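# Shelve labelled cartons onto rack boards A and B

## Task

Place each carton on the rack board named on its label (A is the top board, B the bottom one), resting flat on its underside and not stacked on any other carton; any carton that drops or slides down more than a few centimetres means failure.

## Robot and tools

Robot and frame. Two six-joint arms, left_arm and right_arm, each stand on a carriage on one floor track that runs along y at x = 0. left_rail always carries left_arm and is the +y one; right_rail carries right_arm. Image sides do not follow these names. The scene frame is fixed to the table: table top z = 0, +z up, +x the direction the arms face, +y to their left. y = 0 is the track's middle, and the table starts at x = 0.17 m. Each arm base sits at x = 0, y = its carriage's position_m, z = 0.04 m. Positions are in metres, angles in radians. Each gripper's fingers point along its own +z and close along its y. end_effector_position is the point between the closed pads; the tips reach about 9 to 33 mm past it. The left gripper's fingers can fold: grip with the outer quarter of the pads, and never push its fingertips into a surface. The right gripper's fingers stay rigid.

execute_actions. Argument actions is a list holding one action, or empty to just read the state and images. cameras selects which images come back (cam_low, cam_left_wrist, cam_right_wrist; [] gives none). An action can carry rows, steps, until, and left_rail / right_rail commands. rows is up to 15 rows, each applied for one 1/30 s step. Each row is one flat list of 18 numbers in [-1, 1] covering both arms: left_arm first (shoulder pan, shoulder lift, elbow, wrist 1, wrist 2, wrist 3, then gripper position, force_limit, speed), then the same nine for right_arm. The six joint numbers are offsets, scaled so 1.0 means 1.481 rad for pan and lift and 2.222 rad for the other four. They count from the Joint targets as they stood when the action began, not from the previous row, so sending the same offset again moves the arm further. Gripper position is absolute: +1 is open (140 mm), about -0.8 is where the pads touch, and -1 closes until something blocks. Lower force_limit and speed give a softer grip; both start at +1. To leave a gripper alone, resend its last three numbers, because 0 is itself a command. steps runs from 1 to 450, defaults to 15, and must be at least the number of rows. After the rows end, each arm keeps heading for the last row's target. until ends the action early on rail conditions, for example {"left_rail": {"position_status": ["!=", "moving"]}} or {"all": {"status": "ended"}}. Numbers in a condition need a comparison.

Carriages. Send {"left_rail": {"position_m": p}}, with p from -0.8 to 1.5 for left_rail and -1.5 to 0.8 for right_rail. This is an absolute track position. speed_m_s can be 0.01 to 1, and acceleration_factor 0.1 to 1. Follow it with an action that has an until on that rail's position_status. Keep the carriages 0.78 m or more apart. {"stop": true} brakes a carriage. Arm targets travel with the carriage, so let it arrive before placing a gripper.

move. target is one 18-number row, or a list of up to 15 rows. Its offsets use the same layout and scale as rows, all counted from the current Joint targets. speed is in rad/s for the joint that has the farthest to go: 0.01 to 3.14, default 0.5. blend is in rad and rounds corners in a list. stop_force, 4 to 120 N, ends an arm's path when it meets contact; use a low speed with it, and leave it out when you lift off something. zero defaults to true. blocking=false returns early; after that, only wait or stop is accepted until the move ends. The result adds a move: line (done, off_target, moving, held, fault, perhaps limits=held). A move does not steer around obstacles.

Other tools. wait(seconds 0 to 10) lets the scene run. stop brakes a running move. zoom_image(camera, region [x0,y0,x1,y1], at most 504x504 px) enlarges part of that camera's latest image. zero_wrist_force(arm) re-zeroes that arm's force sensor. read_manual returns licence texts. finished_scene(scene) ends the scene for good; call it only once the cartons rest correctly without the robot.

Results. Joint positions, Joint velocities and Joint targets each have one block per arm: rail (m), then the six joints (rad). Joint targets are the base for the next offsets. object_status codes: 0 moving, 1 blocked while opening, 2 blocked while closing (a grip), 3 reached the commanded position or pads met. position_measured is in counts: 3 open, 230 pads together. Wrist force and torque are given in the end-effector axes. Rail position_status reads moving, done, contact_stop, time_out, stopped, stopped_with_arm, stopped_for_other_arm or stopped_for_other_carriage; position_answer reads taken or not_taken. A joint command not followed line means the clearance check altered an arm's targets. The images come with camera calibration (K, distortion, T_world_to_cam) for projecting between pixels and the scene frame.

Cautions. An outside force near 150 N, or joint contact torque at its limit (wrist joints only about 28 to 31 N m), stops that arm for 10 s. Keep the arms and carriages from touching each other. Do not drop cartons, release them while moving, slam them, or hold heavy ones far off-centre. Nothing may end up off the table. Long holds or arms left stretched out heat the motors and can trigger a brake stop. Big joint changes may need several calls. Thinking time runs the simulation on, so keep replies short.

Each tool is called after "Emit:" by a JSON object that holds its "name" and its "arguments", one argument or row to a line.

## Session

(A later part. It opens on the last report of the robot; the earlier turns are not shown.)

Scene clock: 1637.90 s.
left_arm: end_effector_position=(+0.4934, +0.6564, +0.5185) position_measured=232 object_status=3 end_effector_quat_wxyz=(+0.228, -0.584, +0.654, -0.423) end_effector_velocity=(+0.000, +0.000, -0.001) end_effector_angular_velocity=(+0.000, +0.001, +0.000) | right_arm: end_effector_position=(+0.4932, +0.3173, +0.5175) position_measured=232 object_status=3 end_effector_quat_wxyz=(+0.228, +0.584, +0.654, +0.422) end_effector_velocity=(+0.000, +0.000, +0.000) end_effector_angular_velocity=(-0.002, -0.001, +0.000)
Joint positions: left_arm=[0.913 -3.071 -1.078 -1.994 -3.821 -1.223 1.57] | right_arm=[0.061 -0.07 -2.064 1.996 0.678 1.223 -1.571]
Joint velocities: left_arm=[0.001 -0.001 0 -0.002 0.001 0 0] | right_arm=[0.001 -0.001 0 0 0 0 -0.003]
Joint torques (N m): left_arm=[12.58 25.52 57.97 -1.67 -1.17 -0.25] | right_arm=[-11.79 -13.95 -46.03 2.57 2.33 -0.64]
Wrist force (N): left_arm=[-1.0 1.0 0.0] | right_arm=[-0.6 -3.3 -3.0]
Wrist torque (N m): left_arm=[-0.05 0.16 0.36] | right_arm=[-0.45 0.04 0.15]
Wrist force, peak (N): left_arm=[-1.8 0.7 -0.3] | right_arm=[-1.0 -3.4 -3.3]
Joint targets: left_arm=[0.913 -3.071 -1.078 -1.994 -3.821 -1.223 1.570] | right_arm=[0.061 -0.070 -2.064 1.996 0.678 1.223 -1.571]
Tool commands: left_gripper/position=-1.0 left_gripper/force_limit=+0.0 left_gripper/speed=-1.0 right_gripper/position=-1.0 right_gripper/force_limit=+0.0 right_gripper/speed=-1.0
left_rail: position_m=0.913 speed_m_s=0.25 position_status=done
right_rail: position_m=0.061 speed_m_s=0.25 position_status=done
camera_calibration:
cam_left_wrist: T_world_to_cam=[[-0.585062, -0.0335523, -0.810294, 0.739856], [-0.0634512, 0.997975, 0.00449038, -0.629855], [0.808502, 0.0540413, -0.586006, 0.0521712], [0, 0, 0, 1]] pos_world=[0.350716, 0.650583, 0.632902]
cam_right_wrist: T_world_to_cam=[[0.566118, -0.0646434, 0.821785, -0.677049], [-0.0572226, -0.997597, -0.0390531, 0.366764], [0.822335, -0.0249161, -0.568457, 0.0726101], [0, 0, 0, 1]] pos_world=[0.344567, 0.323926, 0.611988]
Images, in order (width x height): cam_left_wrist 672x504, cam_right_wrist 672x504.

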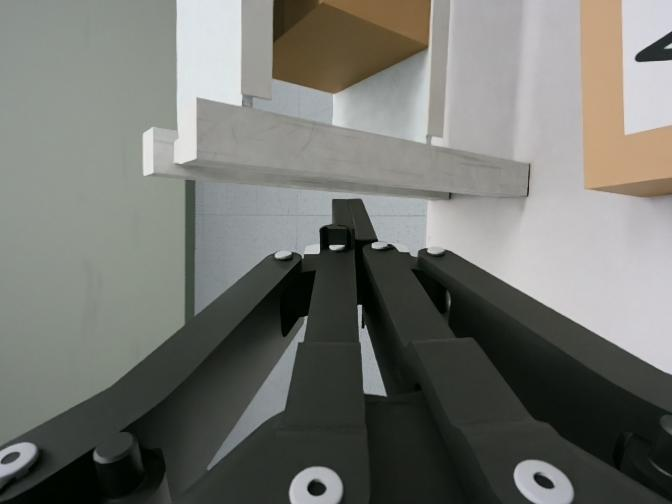

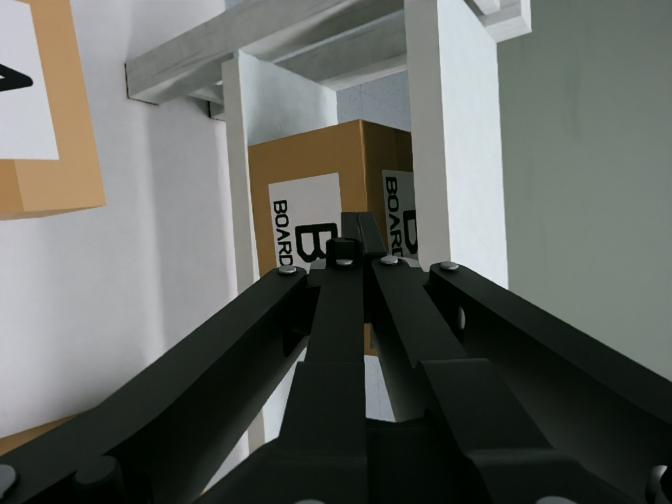

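Emit:
{"name": "execute_actions", "arguments": {
  "actions": [
    {"left_rail": {"position_m": 0.9044, "speed_m_s": 0.1, "acceleration_factor": 0.3}, "right_rail": {"position_m": 0.0528, "speed_m_s": 0.1, "acceleration_factor": 0.3}, "steps": 60, "until": {"all": {"status": "ended"}}}
  ],
  "cameras": []
}}

Emit:
{"name": "move", "arguments": {
  "target": [
    [0, -0.02786, -0.18588, 0.20406, 0, 0, -1.0, 0.0, -1.0, 0, 0.02786, 0.18588, -0.20406, 0, 0, -1.0, 0.0, -1.0],
    [0, -0.19467, -0.27353, 0.4029, 0, 0, -1.0, 0.0, -1.0, 0, 0.19467, 0.27353, -0.4029, 0, 0, -1.0, 0.0, -1.0]
  ],
  "speed": [0.4, 0.3],
  "blend": [0.04, 0],
  "cameras": ["cam_low", "cam_left_wrist", "cam_right_wrist"]
}}

Emit:
{"name": "move", "arguments": {
  "target": [-0.03714, 0, 0, 0, 0, 0, -1.0, 0.0, -1.0, 0.03714, 0, 0, 0, 0, 0, -1.0, 0.0, -1.0],
  "speed": 0.06,
  "stop_force": 12,
  "cameras": []
}}

Emit:
{"name": "move", "arguments": {
  "target": [-0.02363, 0, 0, 0, 0, 0, -1.0, 0.0, -1.0, 0.02363, 0, 0, 0, 0, 0, -1.0, 0.0, -1.0],
  "speed": 0.03,
  "stop_force": 20,
  "cameras": ["cam_left_wrist", "cam_right_wrist"]
}}

Scene clock: 1684.93 s.
left_arm: end_effector_position=(+0.4934, +0.6483, +0.5185) position_measured=232 object_status=3 end_effector_quat_wxyz=(+0.228, -0.584, +0.654, -0.423) | right_arm: end_effector_position=(+0.4932, +0.3092, +0.5175) position_measured=232 object_status=3 end_effector_quat_wxyz=(+0.228, +0.584, +0.654, +0.422) end_effector_velocity=(+0.000, +0.000, +0.000) end_effector_angular_velocity=(+0.002, +0.001, +0.000)
Joint positions: left_arm=[0.904 -3.071 -1.078 -1.994 -3.821 -1.223 1.57] | right_arm=[0.053 -0.07 -2.064 1.996 0.678 1.223 -1.571]
Joint velocities: left_arm=[within noise] | right_arm=[-0.001 0 0 0 0 -0.002 0.001]
Joint torques (N m): left_arm=[7.74 23.69 51.8 0.3 -1.22 0.06] | right_arm=[-8.87 -9.58 -40.37 0.74 2.11 -0.58]
Wrist force (N): left_arm=[-0.7 1.1 0.2] | right_arm=[-0.6 -3.3 -3.0]
Wrist torque (N m): left_arm=[-0.04 0.11 0.35] | right_arm=[-0.43 0.05 0.15]
Wrist force, peak (N): left_arm=[-2.0 1.1 -0.2] | right_arm=[-0.5 -3.6 -3.2]
Joint targets: left_arm=[0.904 -3.071 -1.078 -1.994 -3.821 -1.223 1.570] | right_arm=[0.053 -0.070 -2.064 1.996 0.678 1.223 -1.571]
Tool commands: left_gripper/position=-1.0 left_gripper/force_limit=+0.0 left_gripper/speed=-1.0 right_gripper/position=-1.0 right_gripper/force_limit=+0.0 right_gripper/speed=-1.0
left_rail: position_m=0.904 speed_m_s=0.10 position_status=done
right_rail: position_m=0.053 speed_m_s=0.10 position_status=done
No camera images: "cameras" was empty.

Scene clock: 1688.10 s.
left_arm: end_effector_position=(+0.4756, +0.6470, +0.1184) position_measured=232 object_status=3 end_effector_quat_wxyz=(+0.228, -0.585, +0.654, -0.423) | right_arm: end_effector_position=(+0.4747, +0.3104, +0.1177) position_measured=232 object_status=3 end_effector_quat_wxyz=(+0.228, +0.584, +0.654, +0.422)
Joint positions: left_arm=[0.904 -3.071 -1.366 -2.602 -2.925 -1.223 1.57] | right_arm=[0.053 -0.07 -1.775 2.603 -0.217 1.223 -1.571]
Joint torques (N m): left_arm=[4.98 -5.95 22.7 2.53 -1.19 0.06] | right_arm=[-6.57 -0.29 -19.59 -2.77 1.95 -0.4]
Wrist force (N): left_arm=[-0.7 0.7 0.0] | right_arm=[-0.8 -3.3 -2.5]
Wrist torque (N m): left_arm=[-0.13 0.10 0.35] | right_arm=[-0.47 0.08 0.23]
Wrist force, peak (N): left_arm=[0.2 2.7 -2.9] | right_arm=[0.3 -4.7 -6.1]
Joint targets: left_arm=[0.904 -3.071 -1.366 -2.602 -2.925 -1.223 1.570] | right_arm=[0.053 -0.070 -1.775 2.603 -0.217 1.223 -1.571]
left_rail: position_m=0.904 speed_m_s=0.10 position_status=done
right_rail: position_m=0.053 speed_m_s=0.10 position_status=done
move: done
camera_calibration:
cam_left_wrist: T_world_to_cam=[[-0.585759, -0.0336062, -0.809788, 0.405237], [-0.0633979, 0.997978, 0.0044427, -0.619816], [0.808002, 0.0539412, -0.586706, -0.16688], [0, 0, 0, 1]] pos_world=[0.332916, 0.641183, 0.233]
cam_right_wrist: T_world_to_cam=[[0.566824, -0.0646599, 0.821297, -0.338728], [-0.0572658, -0.997596, -0.0390174, 0.343224], [0.821846, -0.0249163, -0.569165, -0.139334], [0, 0, 0, 1]] pos_world=[0.326166, 0.317026, 0.212284]

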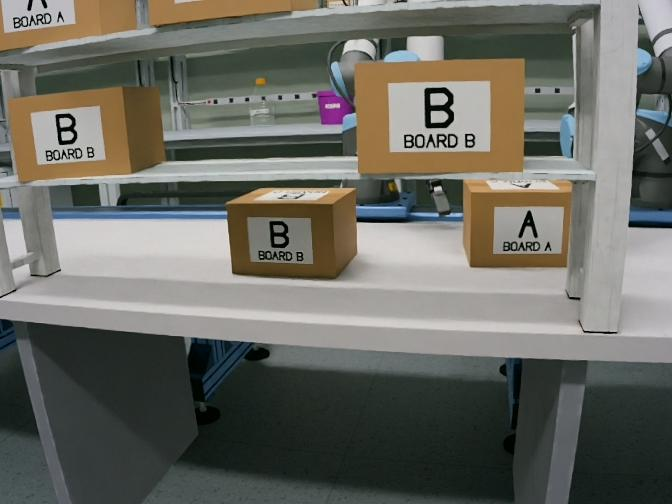

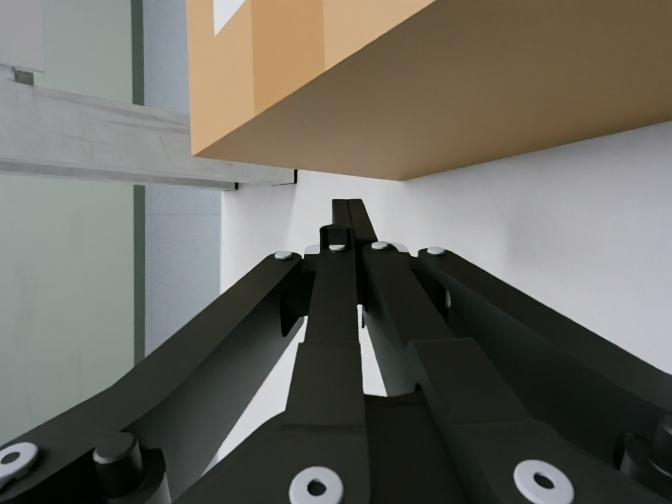

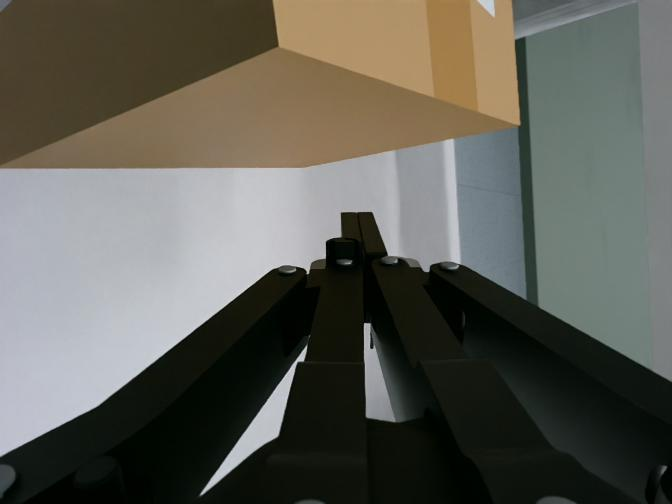

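Scene clock: 1689.97 s.
left_arm: end_effector_position=(+0.4607, +0.6212, +0.1184) position_measured=232 object_status=3 end_effector_quat_wxyz=(+0.216, -0.566, +0.670, -0.429) | right_arm: end_effector_position=(+0.4598, +0.3361, +0.1176) position_measured=232 object_status=3 end_effector_quat_wxyz=(+0.216, +0.566, +0.670, +0.428)
Joint positions: left_arm=[0.904 -3.126 -1.366 -2.602 -2.925 -1.223 1.57] | right_arm=[0.053 -0.015 -1.775 2.603 -0.217 1.223 -1.571]
Joint torques (N m): left_arm=[-12.69 -5.81 27.12 1.84 -1.05 0.18] | right_arm=[11.52 0.68 -23.22 -1.96 1.83 -0.52]
Wrist force (N): left_arm=[-0.7 0.6 0.1] | right_arm=[-0.6 -3.4 -2.5]
Wrist torque (N m): left_arm=[-0.15 0.10 0.35] | right_arm=[-0.49 0.02 0.21]
Wrist force, peak (N): left_arm=[-1.0 1.3 0.1] | right_arm=[-0.4 -3.9 -2.8]
Joint targets: left_arm=[0.904 -3.126 -1.366 -2.602 -2.925 -1.223 1.570] | right_arm=[0.053 -0.015 -1.775 2.603 -0.217 1.223 -1.571]
left_rail: position_m=0.904 speed_m_s=0.10 position_status=done
right_rail: position_m=0.053 speed_m_s=0.10 position_status=done
move: done
No camera images: "cameras" was empty.

Scene clock: 1691.50 s.
left_arm: end_effector_position=(+0.4574, +0.6159, +0.1183) position_measured=232 object_status=3 end_effector_quat_wxyz=(+0.214, -0.563, +0.673, -0.430) | right_arm: end_effector_position=(+0.4563, +0.3417, +0.1176) position_measured=232 object_status=3 end_effector_quat_wxyz=(+0.214, +0.562, +0.674, +0.430)
Joint positions: left_arm=[0.904 -3.138 -1.366 -2.602 -2.925 -1.223 1.57] | right_arm=[0.053 -0.003 -1.775 2.603 -0.217 1.223 -1.571]
Joint torques (N m): left_arm=[4.03 -3.95 26.92 1.23 12.14 -0.3] | right_arm=[-6.27 -1.98 -24.9 -1.78 -11.77 -0.69]
Wrist force (N): left_arm=[-18.5 3.3 -8.8] | right_arm=[-19.3 -5.8 -9.6]
Wrist torque (N m): left_arm=[-0.13 -0.47 0.33] | right_arm=[-0.42 -0.34 0.13]
Wrist force, peak (N): left_arm=[-26.9 -0.3 -6.3] | right_arm=[-26.7 -2.7 -8.3]
Joint targets: left_arm=[0.904 -3.138 -1.366 -2.602 -2.925 -1.223 1.570] | right_arm=[0.053 -0.003 -1.775 2.603 -0.217 1.223 -1.571]
left_rail: position_m=0.904 speed_m_s=0.10 position_status=done
right_rail: position_m=0.053 speed_m_s=0.10 position_status=done
move: contact (left_arm, right_arm); left_arm: the shoulder pan is farthest, 0.023 rad from its target; right_arm: the shoulder pan is farthest, 0.023 rad from its target
camera_calibration:
cam_left_wrist: T_world_to_cam=[[-0.586704, 0.00544494, -0.809783, 0.369832], [0.00301762, 0.999985, 0.00453752, -0.621695], [0.809796, 0.000218562, -0.586712, -0.118294], [0, 0, 0, 1]] pos_world=[0.314652, 0.619698, 0.2329]
cam_right_wrist: T_world_to_cam=[[0.569975, -0.026391, 0.821238, -0.340651], [0.00975814, -0.999196, -0.0388824, 0.34323], [0.821604, 0.0301758, -0.56926, -0.142145], [0, 0, 0, 1]] pos_world=[0.3076, 0.338253, 0.212184]
Images, in order (width x height): cam_left_wrist 672x504, cam_right_wrist 672x504.

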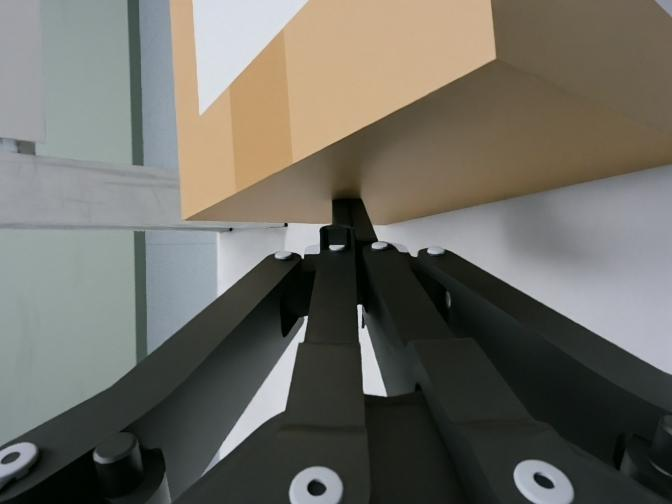

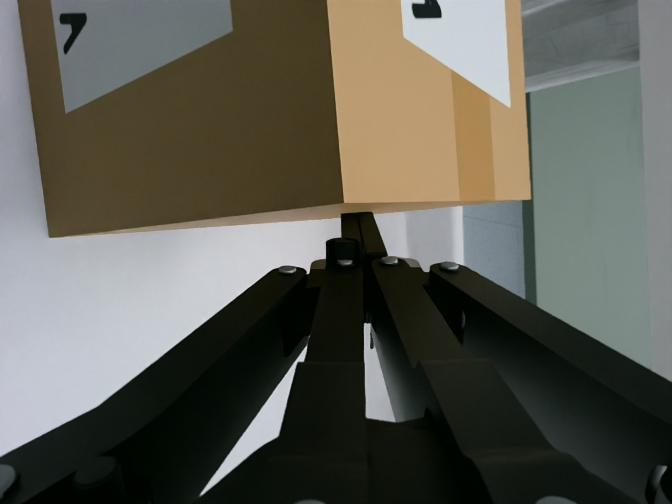

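Now extra squeeze and a test lift.

Emit:
{"name": "move", "arguments": {
  "target": [-0.003, 0, 0, 0, 0, 0, -1.0, 0.0, -1.0, 0.003, 0, 0, 0, 0, 0, -1.0, 0.0, -1.0],
  "speed": 0.02,
  "cameras": ["cam_left_wrist", "cam_right_wrist"]
}}

Emit:
{"name": "move", "arguments": {
  "target": [-0.0003, 0.0373, 0.01175, -0.03661, 0, 0, -1.0, 0.0, -1.0, 0.0003, -0.0373, -0.01175, 0.03661, 0, 0, -1.0, 0.0, -1.0],
  "speed": 0.08,
  "cameras": ["cam_low", "cam_left_wrist", "cam_right_wrist"]
}}

Scene clock: 1698.80 s.
left_arm: end_effector_position=(+0.4562, +0.6140, +0.1183) position_measured=232 object_status=3 end_effector_quat_wxyz=(+0.213, -0.561, +0.674, -0.430) | right_arm: end_effector_position=(+0.4551, +0.3437, +0.1176) position_measured=232 object_status=3 end_effector_quat_wxyz=(+0.213, +0.561, +0.675, +0.430)
Joint positions: left_arm=[0.904 -3.142 -1.366 -2.602 -2.925 -1.223 1.57] | right_arm=[0.053 0.001 -1.775 2.603 -0.217 1.223 -1.571]
Joint torques (N m): left_arm=[-43.81 -7.25 27.39 1.41 12.2 -0.05] | right_arm=[33.76 -7.71 -24.28 -1.73 -12.52 -0.66]
Wrist force (N): left_arm=[-49.4 -0.3 -12.6] | right_arm=[-49.1 -2.1 -15.4]
Wrist torque (N m): left_arm=[-0.03 -1.69 0.25] | right_arm=[-0.44 -1.11 0.14]
Wrist force, peak (N): left_arm=[-49.4 -0.3 -12.6] | right_arm=[-49.1 -2.1 -15.4]
Joint targets: left_arm=[0.904 -3.142 -1.366 -2.602 -2.925 -1.223 1.570] | right_arm=[0.053 0.002 -1.775 2.603 -0.217 1.223 -1.571]
left_rail: position_m=0.904 speed_m_s=0.10 position_status=done
right_rail: position_m=0.053 speed_m_s=0.10 position_status=done
move: done
camera_calibration:
cam_left_wrist: T_world_to_cam=[[-0.586688, 0.00796736, -0.809774, 0.367574], [0.00734773, 0.999963, 0.00451513, -0.621624], [0.80978, -0.00330102, -0.586725, -0.115144], [0, 0, 0, 1]] pos_world=[0.31346, 0.618292, 0.2329]
cam_right_wrist: T_world_to_cam=[[0.570057, -0.0239401, 0.821256, -0.340792], [0.0141307, -0.999142, -0.0389341, 0.343315], [0.821484, 0.0337996, -0.569229, -0.142403], [0, 0, 0, 1]] pos_world=[0.306401, 0.339675, 0.212184]
Images, in order (width x height): cam_left_wrist 672x504, cam_right_wrist 672x504.

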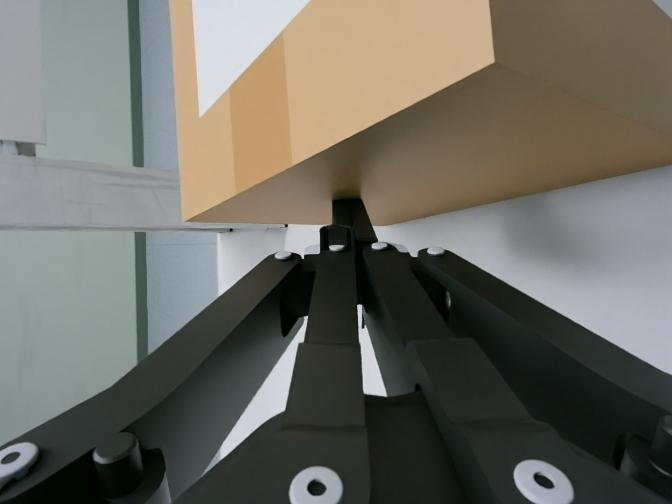

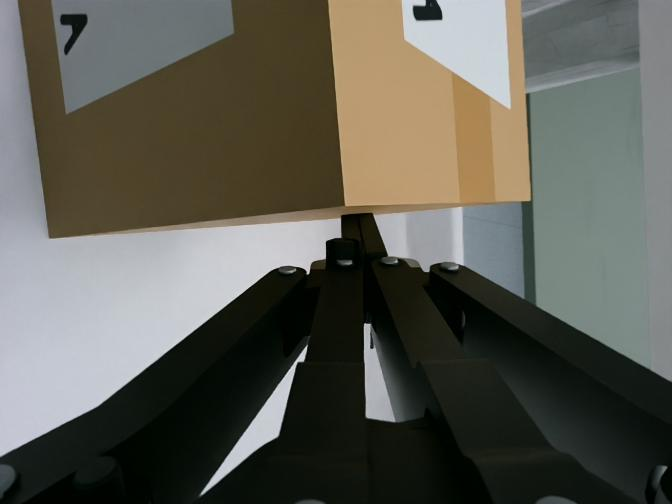

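Scene clock: 1700.20 s.
left_arm: end_effector_position=(+0.4559, +0.6137, +0.1433) position_measured=232 object_status=3 end_effector_quat_wxyz=(+0.213, -0.561, +0.674, -0.430) | right_arm: end_effector_position=(+0.4549, +0.3440, +0.1426) position_measured=232 object_status=3 end_effector_quat_wxyz=(+0.213, +0.560, +0.675, +0.430)
Joint positions: left_arm=[0.904 -3.142 -1.311 -2.576 -3.006 -1.223 1.57] | right_arm=[0.053 0.002 -1.83 2.577 -0.136 1.223 -1.571]
Joint torques (N m): left_arm=[-40.35 35.47 52.47 -1.39 11.96 -0.19] | right_arm=[34.51 -27.01 -43.37 1.61 -12.45 -0.65]
Wrist force (N): left_arm=[-53.7 7.2 -12.8] | right_arm=[-54.8 -11.0 -15.3]
Wrist torque (N m): left_arm=[-0.13 -1.81 0.38] | right_arm=[-0.34 -1.24 -0.09]
Wrist force, peak (N): left_arm=[-53.8 6.4 -12.9] | right_arm=[-54.8 -11.0 -15.4]
Joint targets: left_arm=[0.904 -3.142 -1.311 -2.576 -3.007 -1.223 1.570] | right_arm=[0.053 0.002 -1.830 2.577 -0.135 1.223 -1.571]
left_rail: position_m=0.904 speed_m_s=0.10 position_status=done
right_rail: position_m=0.053 speed_m_s=0.10 position_status=done
move: done
camera_calibration:
cam_left_wrist: T_world_to_cam=[[-0.586684, 0.00837849, -0.809772, 0.387448], [0.00799643, 0.999958, 0.00455282, -0.621744], [0.809776, -0.00380422, -0.586726, -0.100004], [0, 0, 0, 1]] pos_world=[0.313262, 0.618091, 0.2579]
cam_right_wrist: T_world_to_cam=[[0.57006, -0.0235982, 0.821264, -0.361323], [0.0147388, -0.999133, -0.0389397, 0.344306], [0.821471, 0.0343024, -0.569218, -0.128185], [0, 0, 0, 1]] pos_world=[0.306202, 0.339878, 0.237184]

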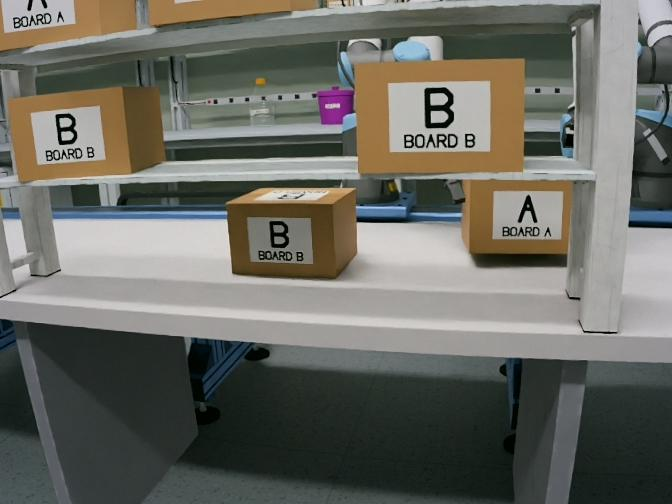

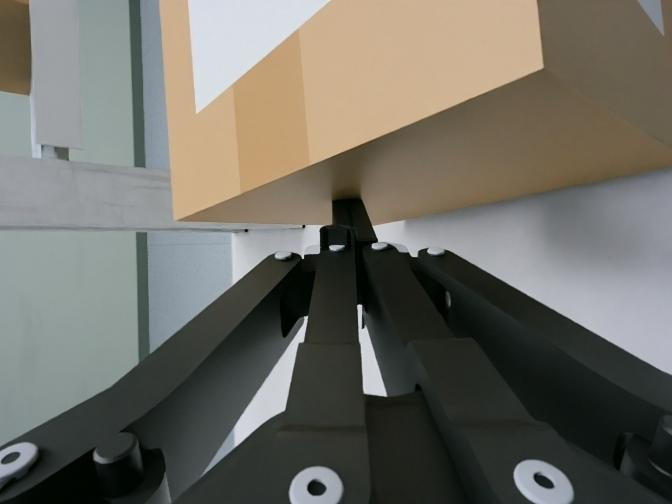

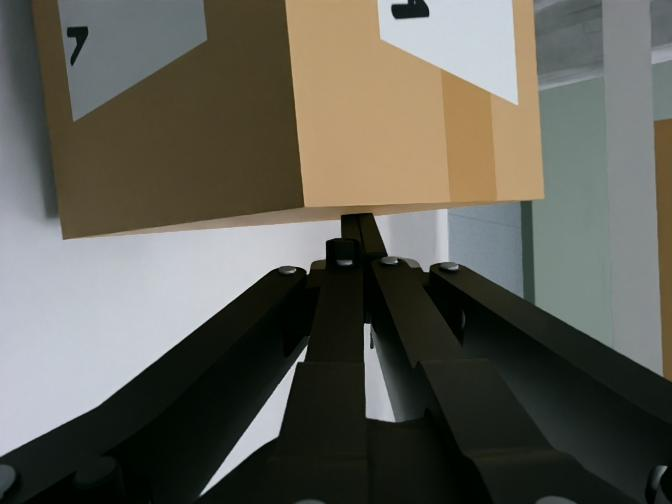

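Emit:
{"name": "execute_actions", "arguments": {
  "actions": [],
  "cameras": ["cam_low","cam_left_wrist","cam_right_wrist"]
}}

Scene clock: 1738.47 s.
left_arm: end_effector_position=(+0.4559, +0.6137, +0.1434) position_measured=232 object_status=3 end_effector_quat_wxyz=(+0.213, -0.561, +0.674, -0.430) | right_arm: end_effector_position=(+0.4549, +0.3440, +0.1427) position_measured=232 object_status=3 end_effector_quat_wxyz=(+0.213, +0.560, +0.675, +0.430)
Joint positions: left_arm=[0.904 -3.142 -1.311 -2.576 -3.007 -1.223 1.57] | right_arm=[0.053 0.002 -1.83 2.577 -0.135 1.223 -1.571]
Joint velocities: within noise
Joint torques (N m): left_arm=[-41.13 37.15 46.47 -0.34 12.16 -0.04] | right_arm=[34.74 -25.28 -38.87 0.63 -12.35 -0.89]
Wrist force (N): left_arm=[-53.4 7.4 -12.5] | right_arm=[-54.4 -10.8 -14.8]
Wrist torque (N m): left_arm=[-0.10 -1.78 0.38] | right_arm=[-0.28 -1.29 -0.09]
Wrist force, peak (N): left_arm=[-53.9 7.0 -12.6] | right_arm=[-54.8 -11.0 -14.9]
Joint targets: left_arm=[0.904 -3.142 -1.311 -2.576 -3.007 -1.223 1.570] | right_arm=[0.053 0.002 -1.830 2.577 -0.135 1.223 -1.571]
Tool commands: left_gripper/position=-1.0 left_gripper/force_limit=+0.0 left_gripper/speed=-1.0 right_gripper/position=-1.0 right_gripper/force_limit=+0.0 right_gripper/speed=-1.0
left_rail: position_m=0.904 speed_m_s=0.10 position_status=done
right_rail: position_m=0.053 speed_m_s=0.10 position_status=done
camera_calibration:
cam_left_wrist: T_world_to_cam=[[-0.586684, 0.00837849, -0.809772, 0.387529], [0.00799643, 0.999958, 0.00455282, -0.621745], [0.809776, -0.00380422, -0.586726, -0.0999448], [0, 0, 0, 1]] pos_world=[0.313262, 0.618091, 0.258]
cam_right_wrist: T_world_to_cam=[[0.569993, -0.0236015, 0.82131, -0.361313], [0.014742, -0.999133, -0.0389424, 0.344305], [0.821517, 0.0343047, -0.569151, -0.128216], [0, 0, 0, 1]] pos_world=[0.306202, 0.339878, 0.237184]

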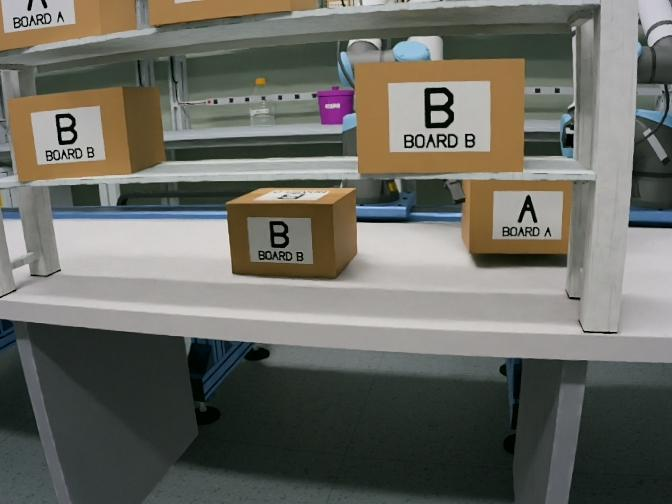

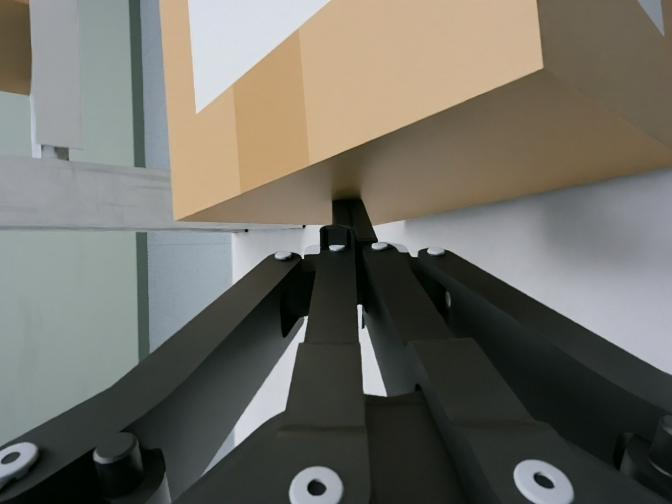

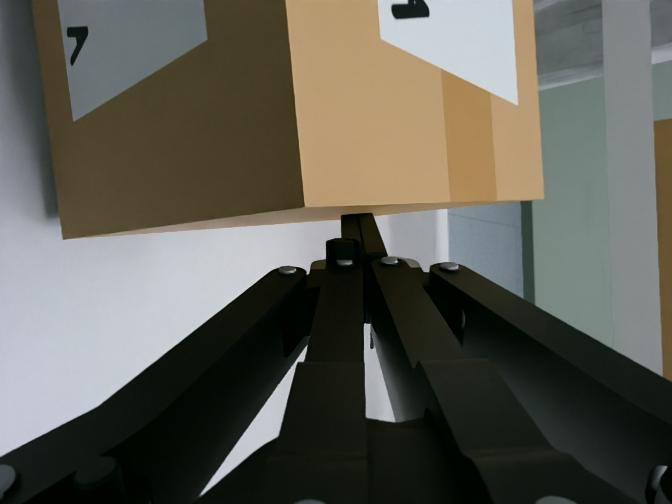

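Emit:
{"name": "move", "arguments": {
  "target": [
    [0, 0.027209, 0.063303, -0.081439, 0, 0, -1.0, 0.0, -1.0, 0, -0.027209, -0.063303, 0.081439, 0, 0, -1.0, 0.0, -1.0],
    [0, 0.127197, 0.193470, -0.278249, 0, 0, -1.0, 0.0, -1.0, 0, -0.127197, -0.193470, 0.278249, 0, 0, -1.0, 0.0, -1.0],
    [0, 0.132082, 0.270639, -0.358674, 0, 0, -1.0, 0.0, -1.0, 0, -0.132082, -0.270639, 0.358674, 0, 0, -1.0, 0.0, -1.0],
    [0, 0.110123, 0.378286, -0.451685, 0, 0, -1.0, 0.0, -1.0, 0, -0.110123, -0.378286, 0.451685, 0, 0, -1.0, 0.0, -1.0]
  ],
  "speed": [0.12, 0.2, 0.2, 0.18],
  "blend": [0.03, 0.03, 0.03, 0],
  "cameras": ["cam_low","cam_left_wrist","cam_right_wrist"]
}}

Scene clock: 1838.10 s.
left_arm: end_effector_position=(+0.4945, +0.6136, +0.6435) position_measured=232 object_status=3 end_effector_quat_wxyz=(+0.213, -0.561, +0.674, -0.430) | right_arm: end_effector_position=(+0.4942, +0.3441, +0.6426) position_measured=232 object_status=3 end_effector_quat_wxyz=(+0.213, +0.560, +0.675, +0.430)
Joint positions: left_arm=[0.904 -3.142 -1.148 -1.736 -4.01 -1.223 1.57] | right_arm=[0.053 0.002 -1.994 1.737 0.868 1.223 -1.571]
Joint torques (N m): left_arm=[-39.67 -6 66.01 -1.28 11.78 0.37] | right_arm=[32.29 2.38 -54.87 1.6 -12.37 -0.96]
Wrist force (N): left_arm=[-55.0 7.2 -13.2] | right_arm=[-56.0 -10.7 -15.5]
Wrist torque (N m): left_arm=[-0.08 -1.84 0.36] | right_arm=[-0.29 -1.30 -0.15]
Wrist force, peak (N): left_arm=[-55.2 6.6 -13.5] | right_arm=[-56.4 -11.0 -15.4]
Joint targets: left_arm=[0.904 -3.142 -1.148 -1.736 -4.010 -1.223 1.570] | right_arm=[0.053 0.002 -1.994 1.737 0.868 1.223 -1.571]
left_rail: position_m=0.904 speed_m_s=0.10 position_status=done
right_rail: position_m=0.053 speed_m_s=0.10 position_status=done
move: done
camera_calibration:
cam_left_wrist: T_world_to_cam=[[-0.586684, 0.00837849, -0.809772, 0.815061], [0.00799643, 0.999958, 0.00455282, -0.62433], [0.809776, -0.00380422, -0.586726, 0.162161], [0, 0, 0, 1]] pos_world=[0.351862, 0.618091, 0.758]
cam_right_wrist: T_world_to_cam=[[0.569993, -0.0236015, 0.82131, -0.794342], [0.014742, -0.999133, -0.0389424, 0.363292], [0.821517, 0.0343047, -0.569151, 0.123931], [0, 0, 0, 1]] pos_world=[0.345602, 0.339978, 0.737084]

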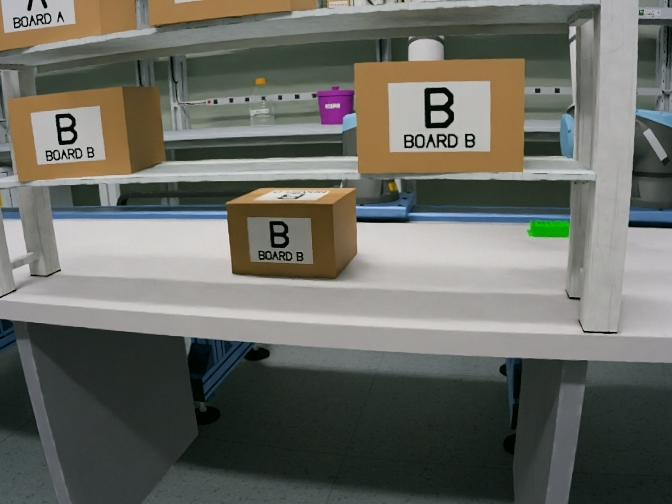

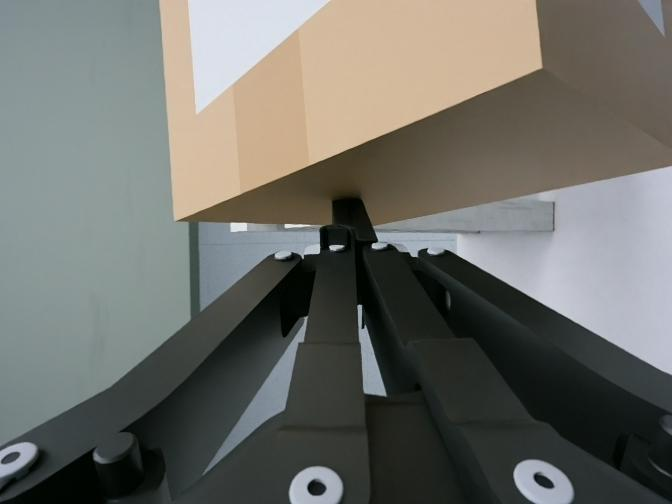

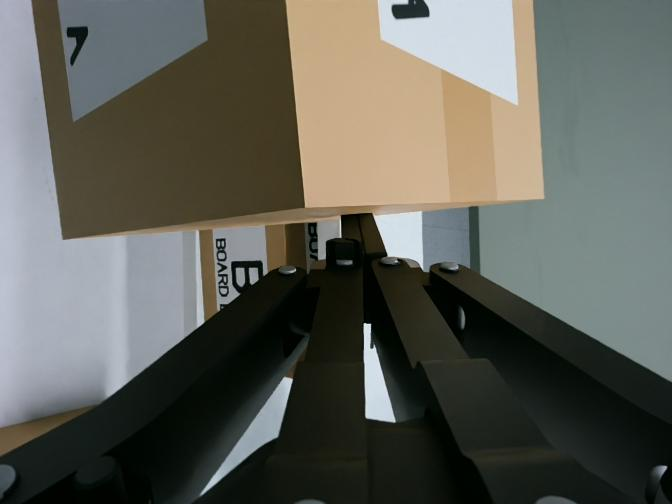

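Emit:
{"name": "execute_actions", "arguments": {
  "actions": [
    {"left_rail": {"position_m": 0.7938, "speed_m_s": 0.08, "acceleration_factor": 0.1}, "right_rail": {"position_m": -0.0578, "speed_m_s": 0.08, "acceleration_factor": 0.1}, "steps": 240, "until": {"all": {"status": "ended"}}}
  ],
  "cameras": ["cam_left_wrist","cam_right_wrist"]
}}

Scene clock: 1848.67 s.
left_arm: end_effector_position=(+0.4945, +0.5031, +0.6436) position_measured=232 object_status=3 end_effector_quat_wxyz=(+0.213, -0.561, +0.674, -0.430) | right_arm: end_effector_position=(+0.4942, +0.2335, +0.6427) position_measured=232 object_status=3 end_effector_quat_wxyz=(+0.213, +0.560, +0.675, +0.430)
Joint positions: left_arm=[0.794 -3.142 -1.148 -1.735 -4.01 -1.223 1.57] | right_arm=[-0.058 0.002 -1.994 1.737 0.868 1.223 -1.571]
Joint torques (N m): left_arm=[-37.17 -5.91 54.48 0.28 11.72 -0.38] | right_arm=[28.5 -0.79 -46.77 0.36 -12.64 -0.83]
Wrist force (N): left_arm=[-54.8 7.3 -13.1] | right_arm=[-56.1 -11.2 -15.0]
Wrist torque (N m): left_arm=[-0.14 -1.82 0.36] | right_arm=[-0.32 -1.29 -0.15]
Wrist force, peak (N): left_arm=[-55.6 6.5 -13.7] | right_arm=[-56.5 -11.1 -15.5]
Joint targets: left_arm=[0.794 -3.142 -1.148 -1.736 -4.010 -1.223 1.570] | right_arm=[-0.058 0.002 -1.994 1.737 0.868 1.223 -1.571]
Tool commands: left_gripper/position=-1.0 left_gripper/force_limit=+0.0 left_gripper/speed=-1.0 right_gripper/position=-1.0 right_gripper/force_limit=+0.0 right_gripper/speed=-1.0
left_rail: position_m=0.794 speed_m_s=0.08 position_status=done
right_rail: position_m=-0.058 speed_m_s=0.08 position_status=done
camera_calibration:
cam_left_wrist: T_world_to_cam=[[-0.586684, 0.00837849, -0.809772, 0.81615], [0.00799643, 0.999958, 0.00455282, -0.513735], [0.809776, -0.00380422, -0.586726, 0.161858], [0, 0, 0, 1]] pos_world=[0.351862, 0.507491, 0.7582]
cam_right_wrist: T_world_to_cam=[[0.569993, -0.0236015, 0.82131, -0.797059], [0.014742, -0.999133, -0.0389424, 0.252797], [0.821517, 0.0343047, -0.569151, 0.127922], [0, 0, 0, 1]] pos_world=[0.345502, 0.229378, 0.737284]
Images, in order (width x height): cam_left_wrist 672x504, cam_right_wrist 672x504.

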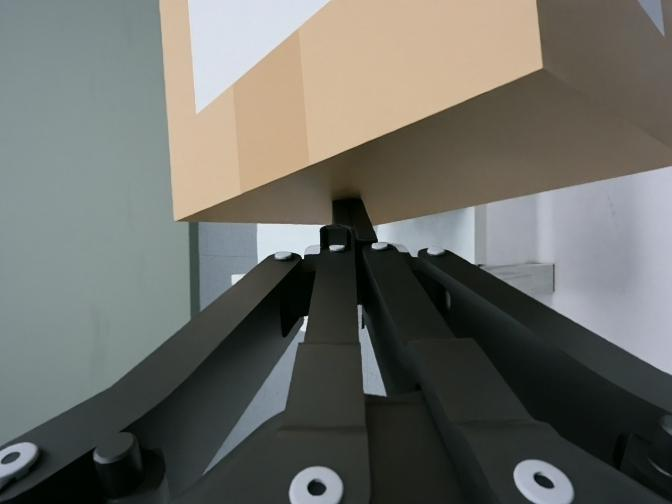

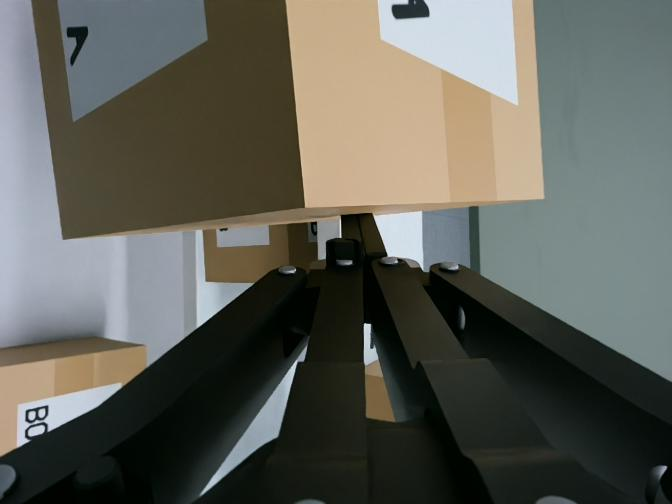

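Emit:
{"name": "move", "arguments": {
  "target": [
    [0, -0.04326, 0.01669, 0.01214, 0, 0, -1.0, 0.0, -1.0, 0, 0.04326, -0.01669, -0.01214, 0, 0, -1.0, 0.0, -1.0],
    [0, -0.14071, 0.06152, 0.03227, 0, 0, -1.0, 0.0, -1.0, 0, 0.14071, -0.06152, -0.03227, 0, 0, -1.0, 0.0, -1.0],
    [0, -0.22762, 0.11000, 0.04172, 0, 0, -1.0, 0.0, -1.0, 0, 0.22762, -0.11000, -0.04172, 0, 0, -1.0, 0.0, -1.0],
    [0, -0.32998, 0.17741, 0.04253, 0, 0, -1.0, 0.0, -1.0, 0, 0.32998, -0.17741, -0.04253, 0, 0, -1.0, 0.0, -1.0]
  ],
  "speed": [0.15, 0.15, 0.15, 0.14],
  "blend": [0.02, 0.02, 0.02, 0],
  "cameras": ["cam_low","cam_left_wrist","cam_right_wrist"]
}}

Scene clock: 1870.83 s.
left_arm: end_effector_position=(+0.7975, +0.5028, +0.6434) position_measured=232 object_status=3 end_effector_quat_wxyz=(+0.213, -0.561, +0.674, -0.430) | right_arm: end_effector_position=(+0.7971, +0.2341, +0.6424) position_measured=232 object_status=3 end_effector_quat_wxyz=(+0.213, +0.560, +0.675, +0.430)
Joint positions: left_arm=[0.794 -3.142 -1.637 -1.341 -3.916 -1.223 1.57] | right_arm=[-0.058 0.002 -1.505 1.343 0.774 1.223 -1.571]
Joint torques (N m): left_arm=[-33.05 41.79 67.09 4.26 11.6 -0.38] | right_arm=[26.97 -44.89 -54.06 -5.02 -12.97 -1.02]
Wrist force (N): left_arm=[-52.1 6.5 -12.7] | right_arm=[-53.1 -10.7 -14.5]
Wrist torque (N m): left_arm=[-0.14 -1.76 0.35] | right_arm=[-0.39 -1.21 -0.09]
Wrist force, peak (N): left_arm=[-55.3 6.6 -13.4] | right_arm=[-56.4 -11.4 -15.2]
Joint targets: left_arm=[0.794 -3.142 -1.637 -1.341 -3.916 -1.223 1.570] | right_arm=[-0.058 0.002 -1.505 1.343 0.774 1.223 -1.571]
left_rail: position_m=0.794 speed_m_s=0.08 position_status=done
right_rail: position_m=-0.058 speed_m_s=0.08 position_status=done
move: done
camera_calibration:
cam_left_wrist: T_world_to_cam=[[-0.586684, 0.00837849, -0.809772, 0.993755], [0.00799643, 0.999958, 0.00455282, -0.515957], [0.809776, -0.00380422, -0.586726, -0.0836227], [0, 0, 0, 1]] pos_world=[0.654862, 0.507291, 0.758]
cam_right_wrist: T_world_to_cam=[[0.570108, -0.023596, 0.821231, -0.969523], [0.0147405, -0.999133, -0.0389406, 0.248918], [0.821438, 0.0343057, -0.569265, -0.121054], [0, 0, 0, 1]] pos_world=[0.648502, 0.229978, 0.736983]

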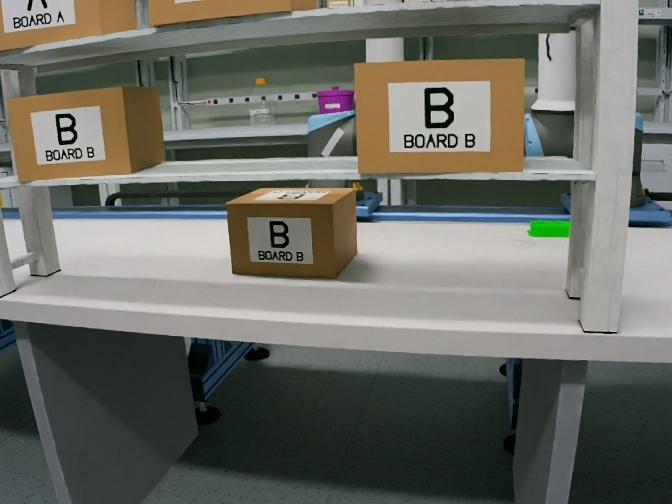

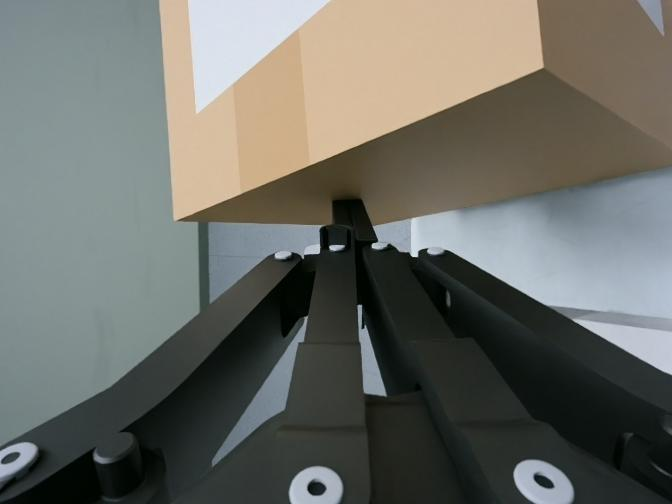

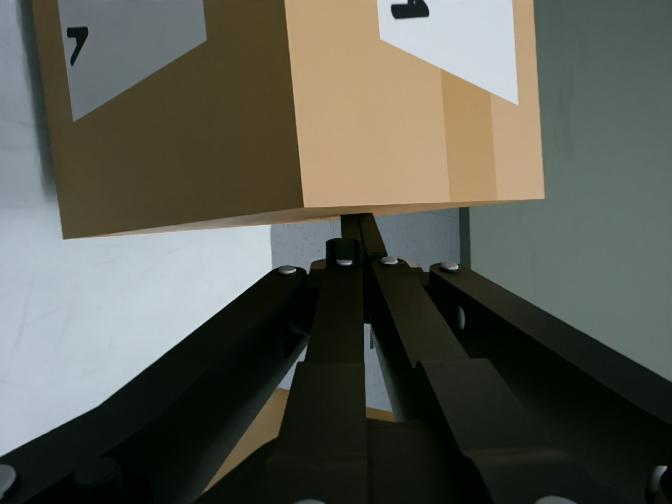

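Emit:
{"name": "move", "arguments": {
  "target": [
    [0, 0.0025, -0.0177, 0.0160, 0, 0, -1.0, 0.0, -1.0, 0, -0.0025, 0.0177, -0.0160, 0, 0, -1.0, 0.0, -1.0],
    [0, 0.00657, -0.0443, 0.03992, 0, 0, -1.0, 0.0, -1.0, 0, -0.00657, 0.0443, -0.03992, 0, 0, -1.0, 0.0, -1.0]
  ],
  "speed": [0.05, 0.02],
  "blend": [0.005, 0],
  "stop_force": 8,
  "cameras": ["cam_left_wrist","cam_right_wrist"]
}}

Scene clock: 1884.07 s.
left_arm: end_effector_position=(+0.7979, +0.5028, +0.5972) position_measured=232 object_status=3 end_effector_quat_wxyz=(+0.213, -0.561, +0.674, -0.430) | right_arm: end_effector_position=(+0.7976, +0.2341, +0.6017) position_measured=232 object_status=3 end_effector_quat_wxyz=(+0.213, +0.560, +0.675, +0.430)
Joint positions: left_arm=[0.794 -3.142 -1.628 -1.432 -3.834 -1.223 1.57] | right_arm=[-0.058 0.002 -1.513 1.423 0.701 1.223 -1.571]
Joint torques (N m): left_arm=[-31.61 40.98 62.43 -1.33 11.36 -0.39] | right_arm=[39.77 -46.83 -54.31 -0.53 -12.84 -0.96]
Wrist force (N): left_arm=[-51.9 3.7 -13.3] | right_arm=[-53.3 -10.1 -15.8]
Wrist torque (N m): left_arm=[-0.26 -1.67 0.29] | right_arm=[-0.28 -1.28 0.01]
Wrist force, peak (N): left_arm=[-52.5 7.0 -12.4] | right_arm=[-55.3 -10.3 -16.3]
Joint targets: left_arm=[0.794 -3.142 -1.628 -1.432 -3.834 -1.223 1.570] | right_arm=[-0.058 0.002 -1.513 1.423 0.701 1.223 -1.571]
left_rail: position_m=0.794 speed_m_s=0.08 position_status=done
right_rail: position_m=-0.058 speed_m_s=0.08 position_status=done
move: contact (left_arm, right_arm); path passed 1 of 2 targets; right_arm: the elbow is farthest, 0.019 rad from its target
camera_calibration:
cam_left_wrist: T_world_to_cam=[[-0.586684, 0.00837849, -0.809772, 0.956519], [0.00799643, 0.999958, 0.00455282, -0.515749], [0.809776, -0.00380422, -0.586726, -0.110972], [0, 0, 0, 1]] pos_world=[0.655162, 0.507291, 0.7118]
cam_right_wrist: T_world_to_cam=[[0.569993, -0.0236015, 0.82131, -0.936364], [0.014742, -0.999133, -0.0389424, 0.247326], [0.821517, 0.0343047, -0.569151, -0.144765], [0, 0, 0, 1]] pos_world=[0.649002, 0.229978, 0.696284]
Images, in order (width x height): cam_left_wrist 672x504, cam_right_wrist 672x504.

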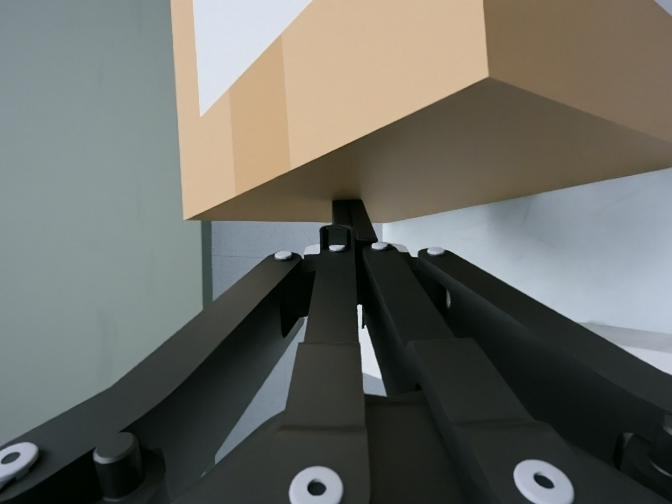

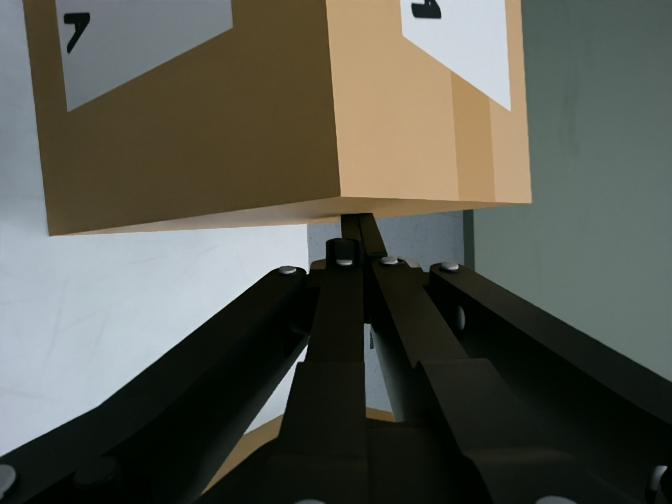

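Emit:
{"name": "move", "arguments": {
  "target": [0, 0, 0, 0, 0, 0, -1.0, 0.0, -1.0, 0, -0.00061, 0.0040, -0.0036, 0, 0, -1.0, 0.0, -1.0],
  "speed": 0.01,
  "stop_force": 8,
  "cameras": ["cam_left_wrist","cam_right_wrist"]
}}

Scene clock: 1931.23 s.
left_arm: end_effector_position=(+0.7979, +0.5028, +0.5972) position_measured=232 object_status=3 end_effector_quat_wxyz=(+0.213, -0.561, +0.674, -0.430) | right_arm: end_effector_position=(+0.7976, +0.2341, +0.5997) position_measured=232 object_status=3 end_effector_quat_wxyz=(+0.213, +0.560, +0.675, +0.430)
Joint positions: left_arm=[0.794 -3.142 -1.628 -1.432 -3.834 -1.223 1.57] | right_arm=[-0.058 0.002 -1.513 1.427 0.697 1.223 -1.571]
Joint torques (N m): left_arm=[-34.89 43.81 50.77 -1.13 11.05 -0.14] | right_arm=[41.15 -40.3 -51.13 1.66 -12.84 -0.93]
Wrist force (N): left_arm=[-51.9 4.6 -12.6] | right_arm=[-53.1 -7.7 -19.9]
Wrist torque (N m): left_arm=[-0.23 -1.80 0.29] | right_arm=[-0.29 -1.15 0.06]
Wrist force, peak (N): left_arm=[-52.5 3.8 -12.6] | right_arm=[-52.8 -4.3 -23.6]
Joint targets: left_arm=[0.794 -3.142 -1.628 -1.432 -3.834 -1.223 1.570] | right_arm=[-0.058 0.002 -1.513 1.427 0.697 1.223 -1.571]
left_rail: position_m=0.794 speed_m_s=0.08 position_status=done
right_rail: position_m=-0.058 speed_m_s=0.08 position_status=done
move: contact (right_arm)
camera_calibration:
cam_left_wrist: T_world_to_cam=[[-0.586684, 0.00837849, -0.809772, 0.956519], [0.00799643, 0.999958, 0.00455282, -0.515749], [0.809776, -0.00380422, -0.586726, -0.110972], [0, 0, 0, 1]] pos_world=[0.655162, 0.507291, 0.7118]
cam_right_wrist: T_world_to_cam=[[0.569812, -0.0236102, 0.821436, -0.934551], [0.0147467, -0.999132, -0.0389471, 0.247245], [0.821643, 0.0343059, -0.568969, -0.146086], [0, 0, 0, 1]] pos_world=[0.648902, 0.229978, 0.694185]
Images, in order (width x height): cam_left_wrist 672x504, cam_right_wrist 672x504.

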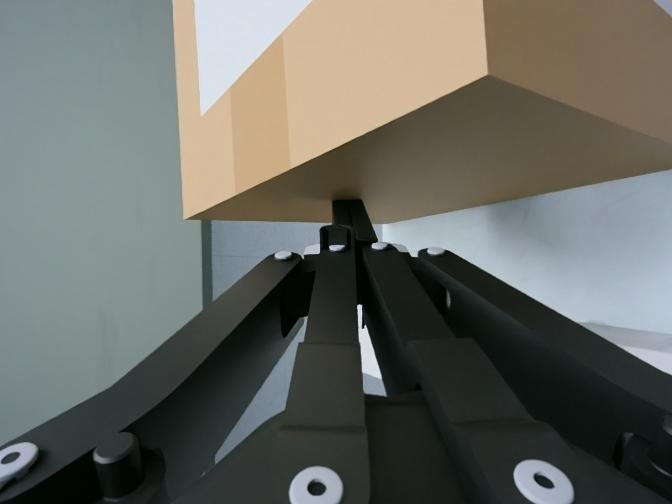

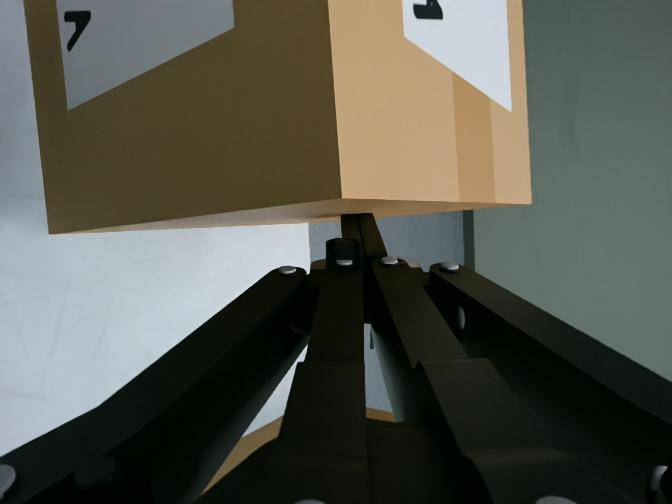

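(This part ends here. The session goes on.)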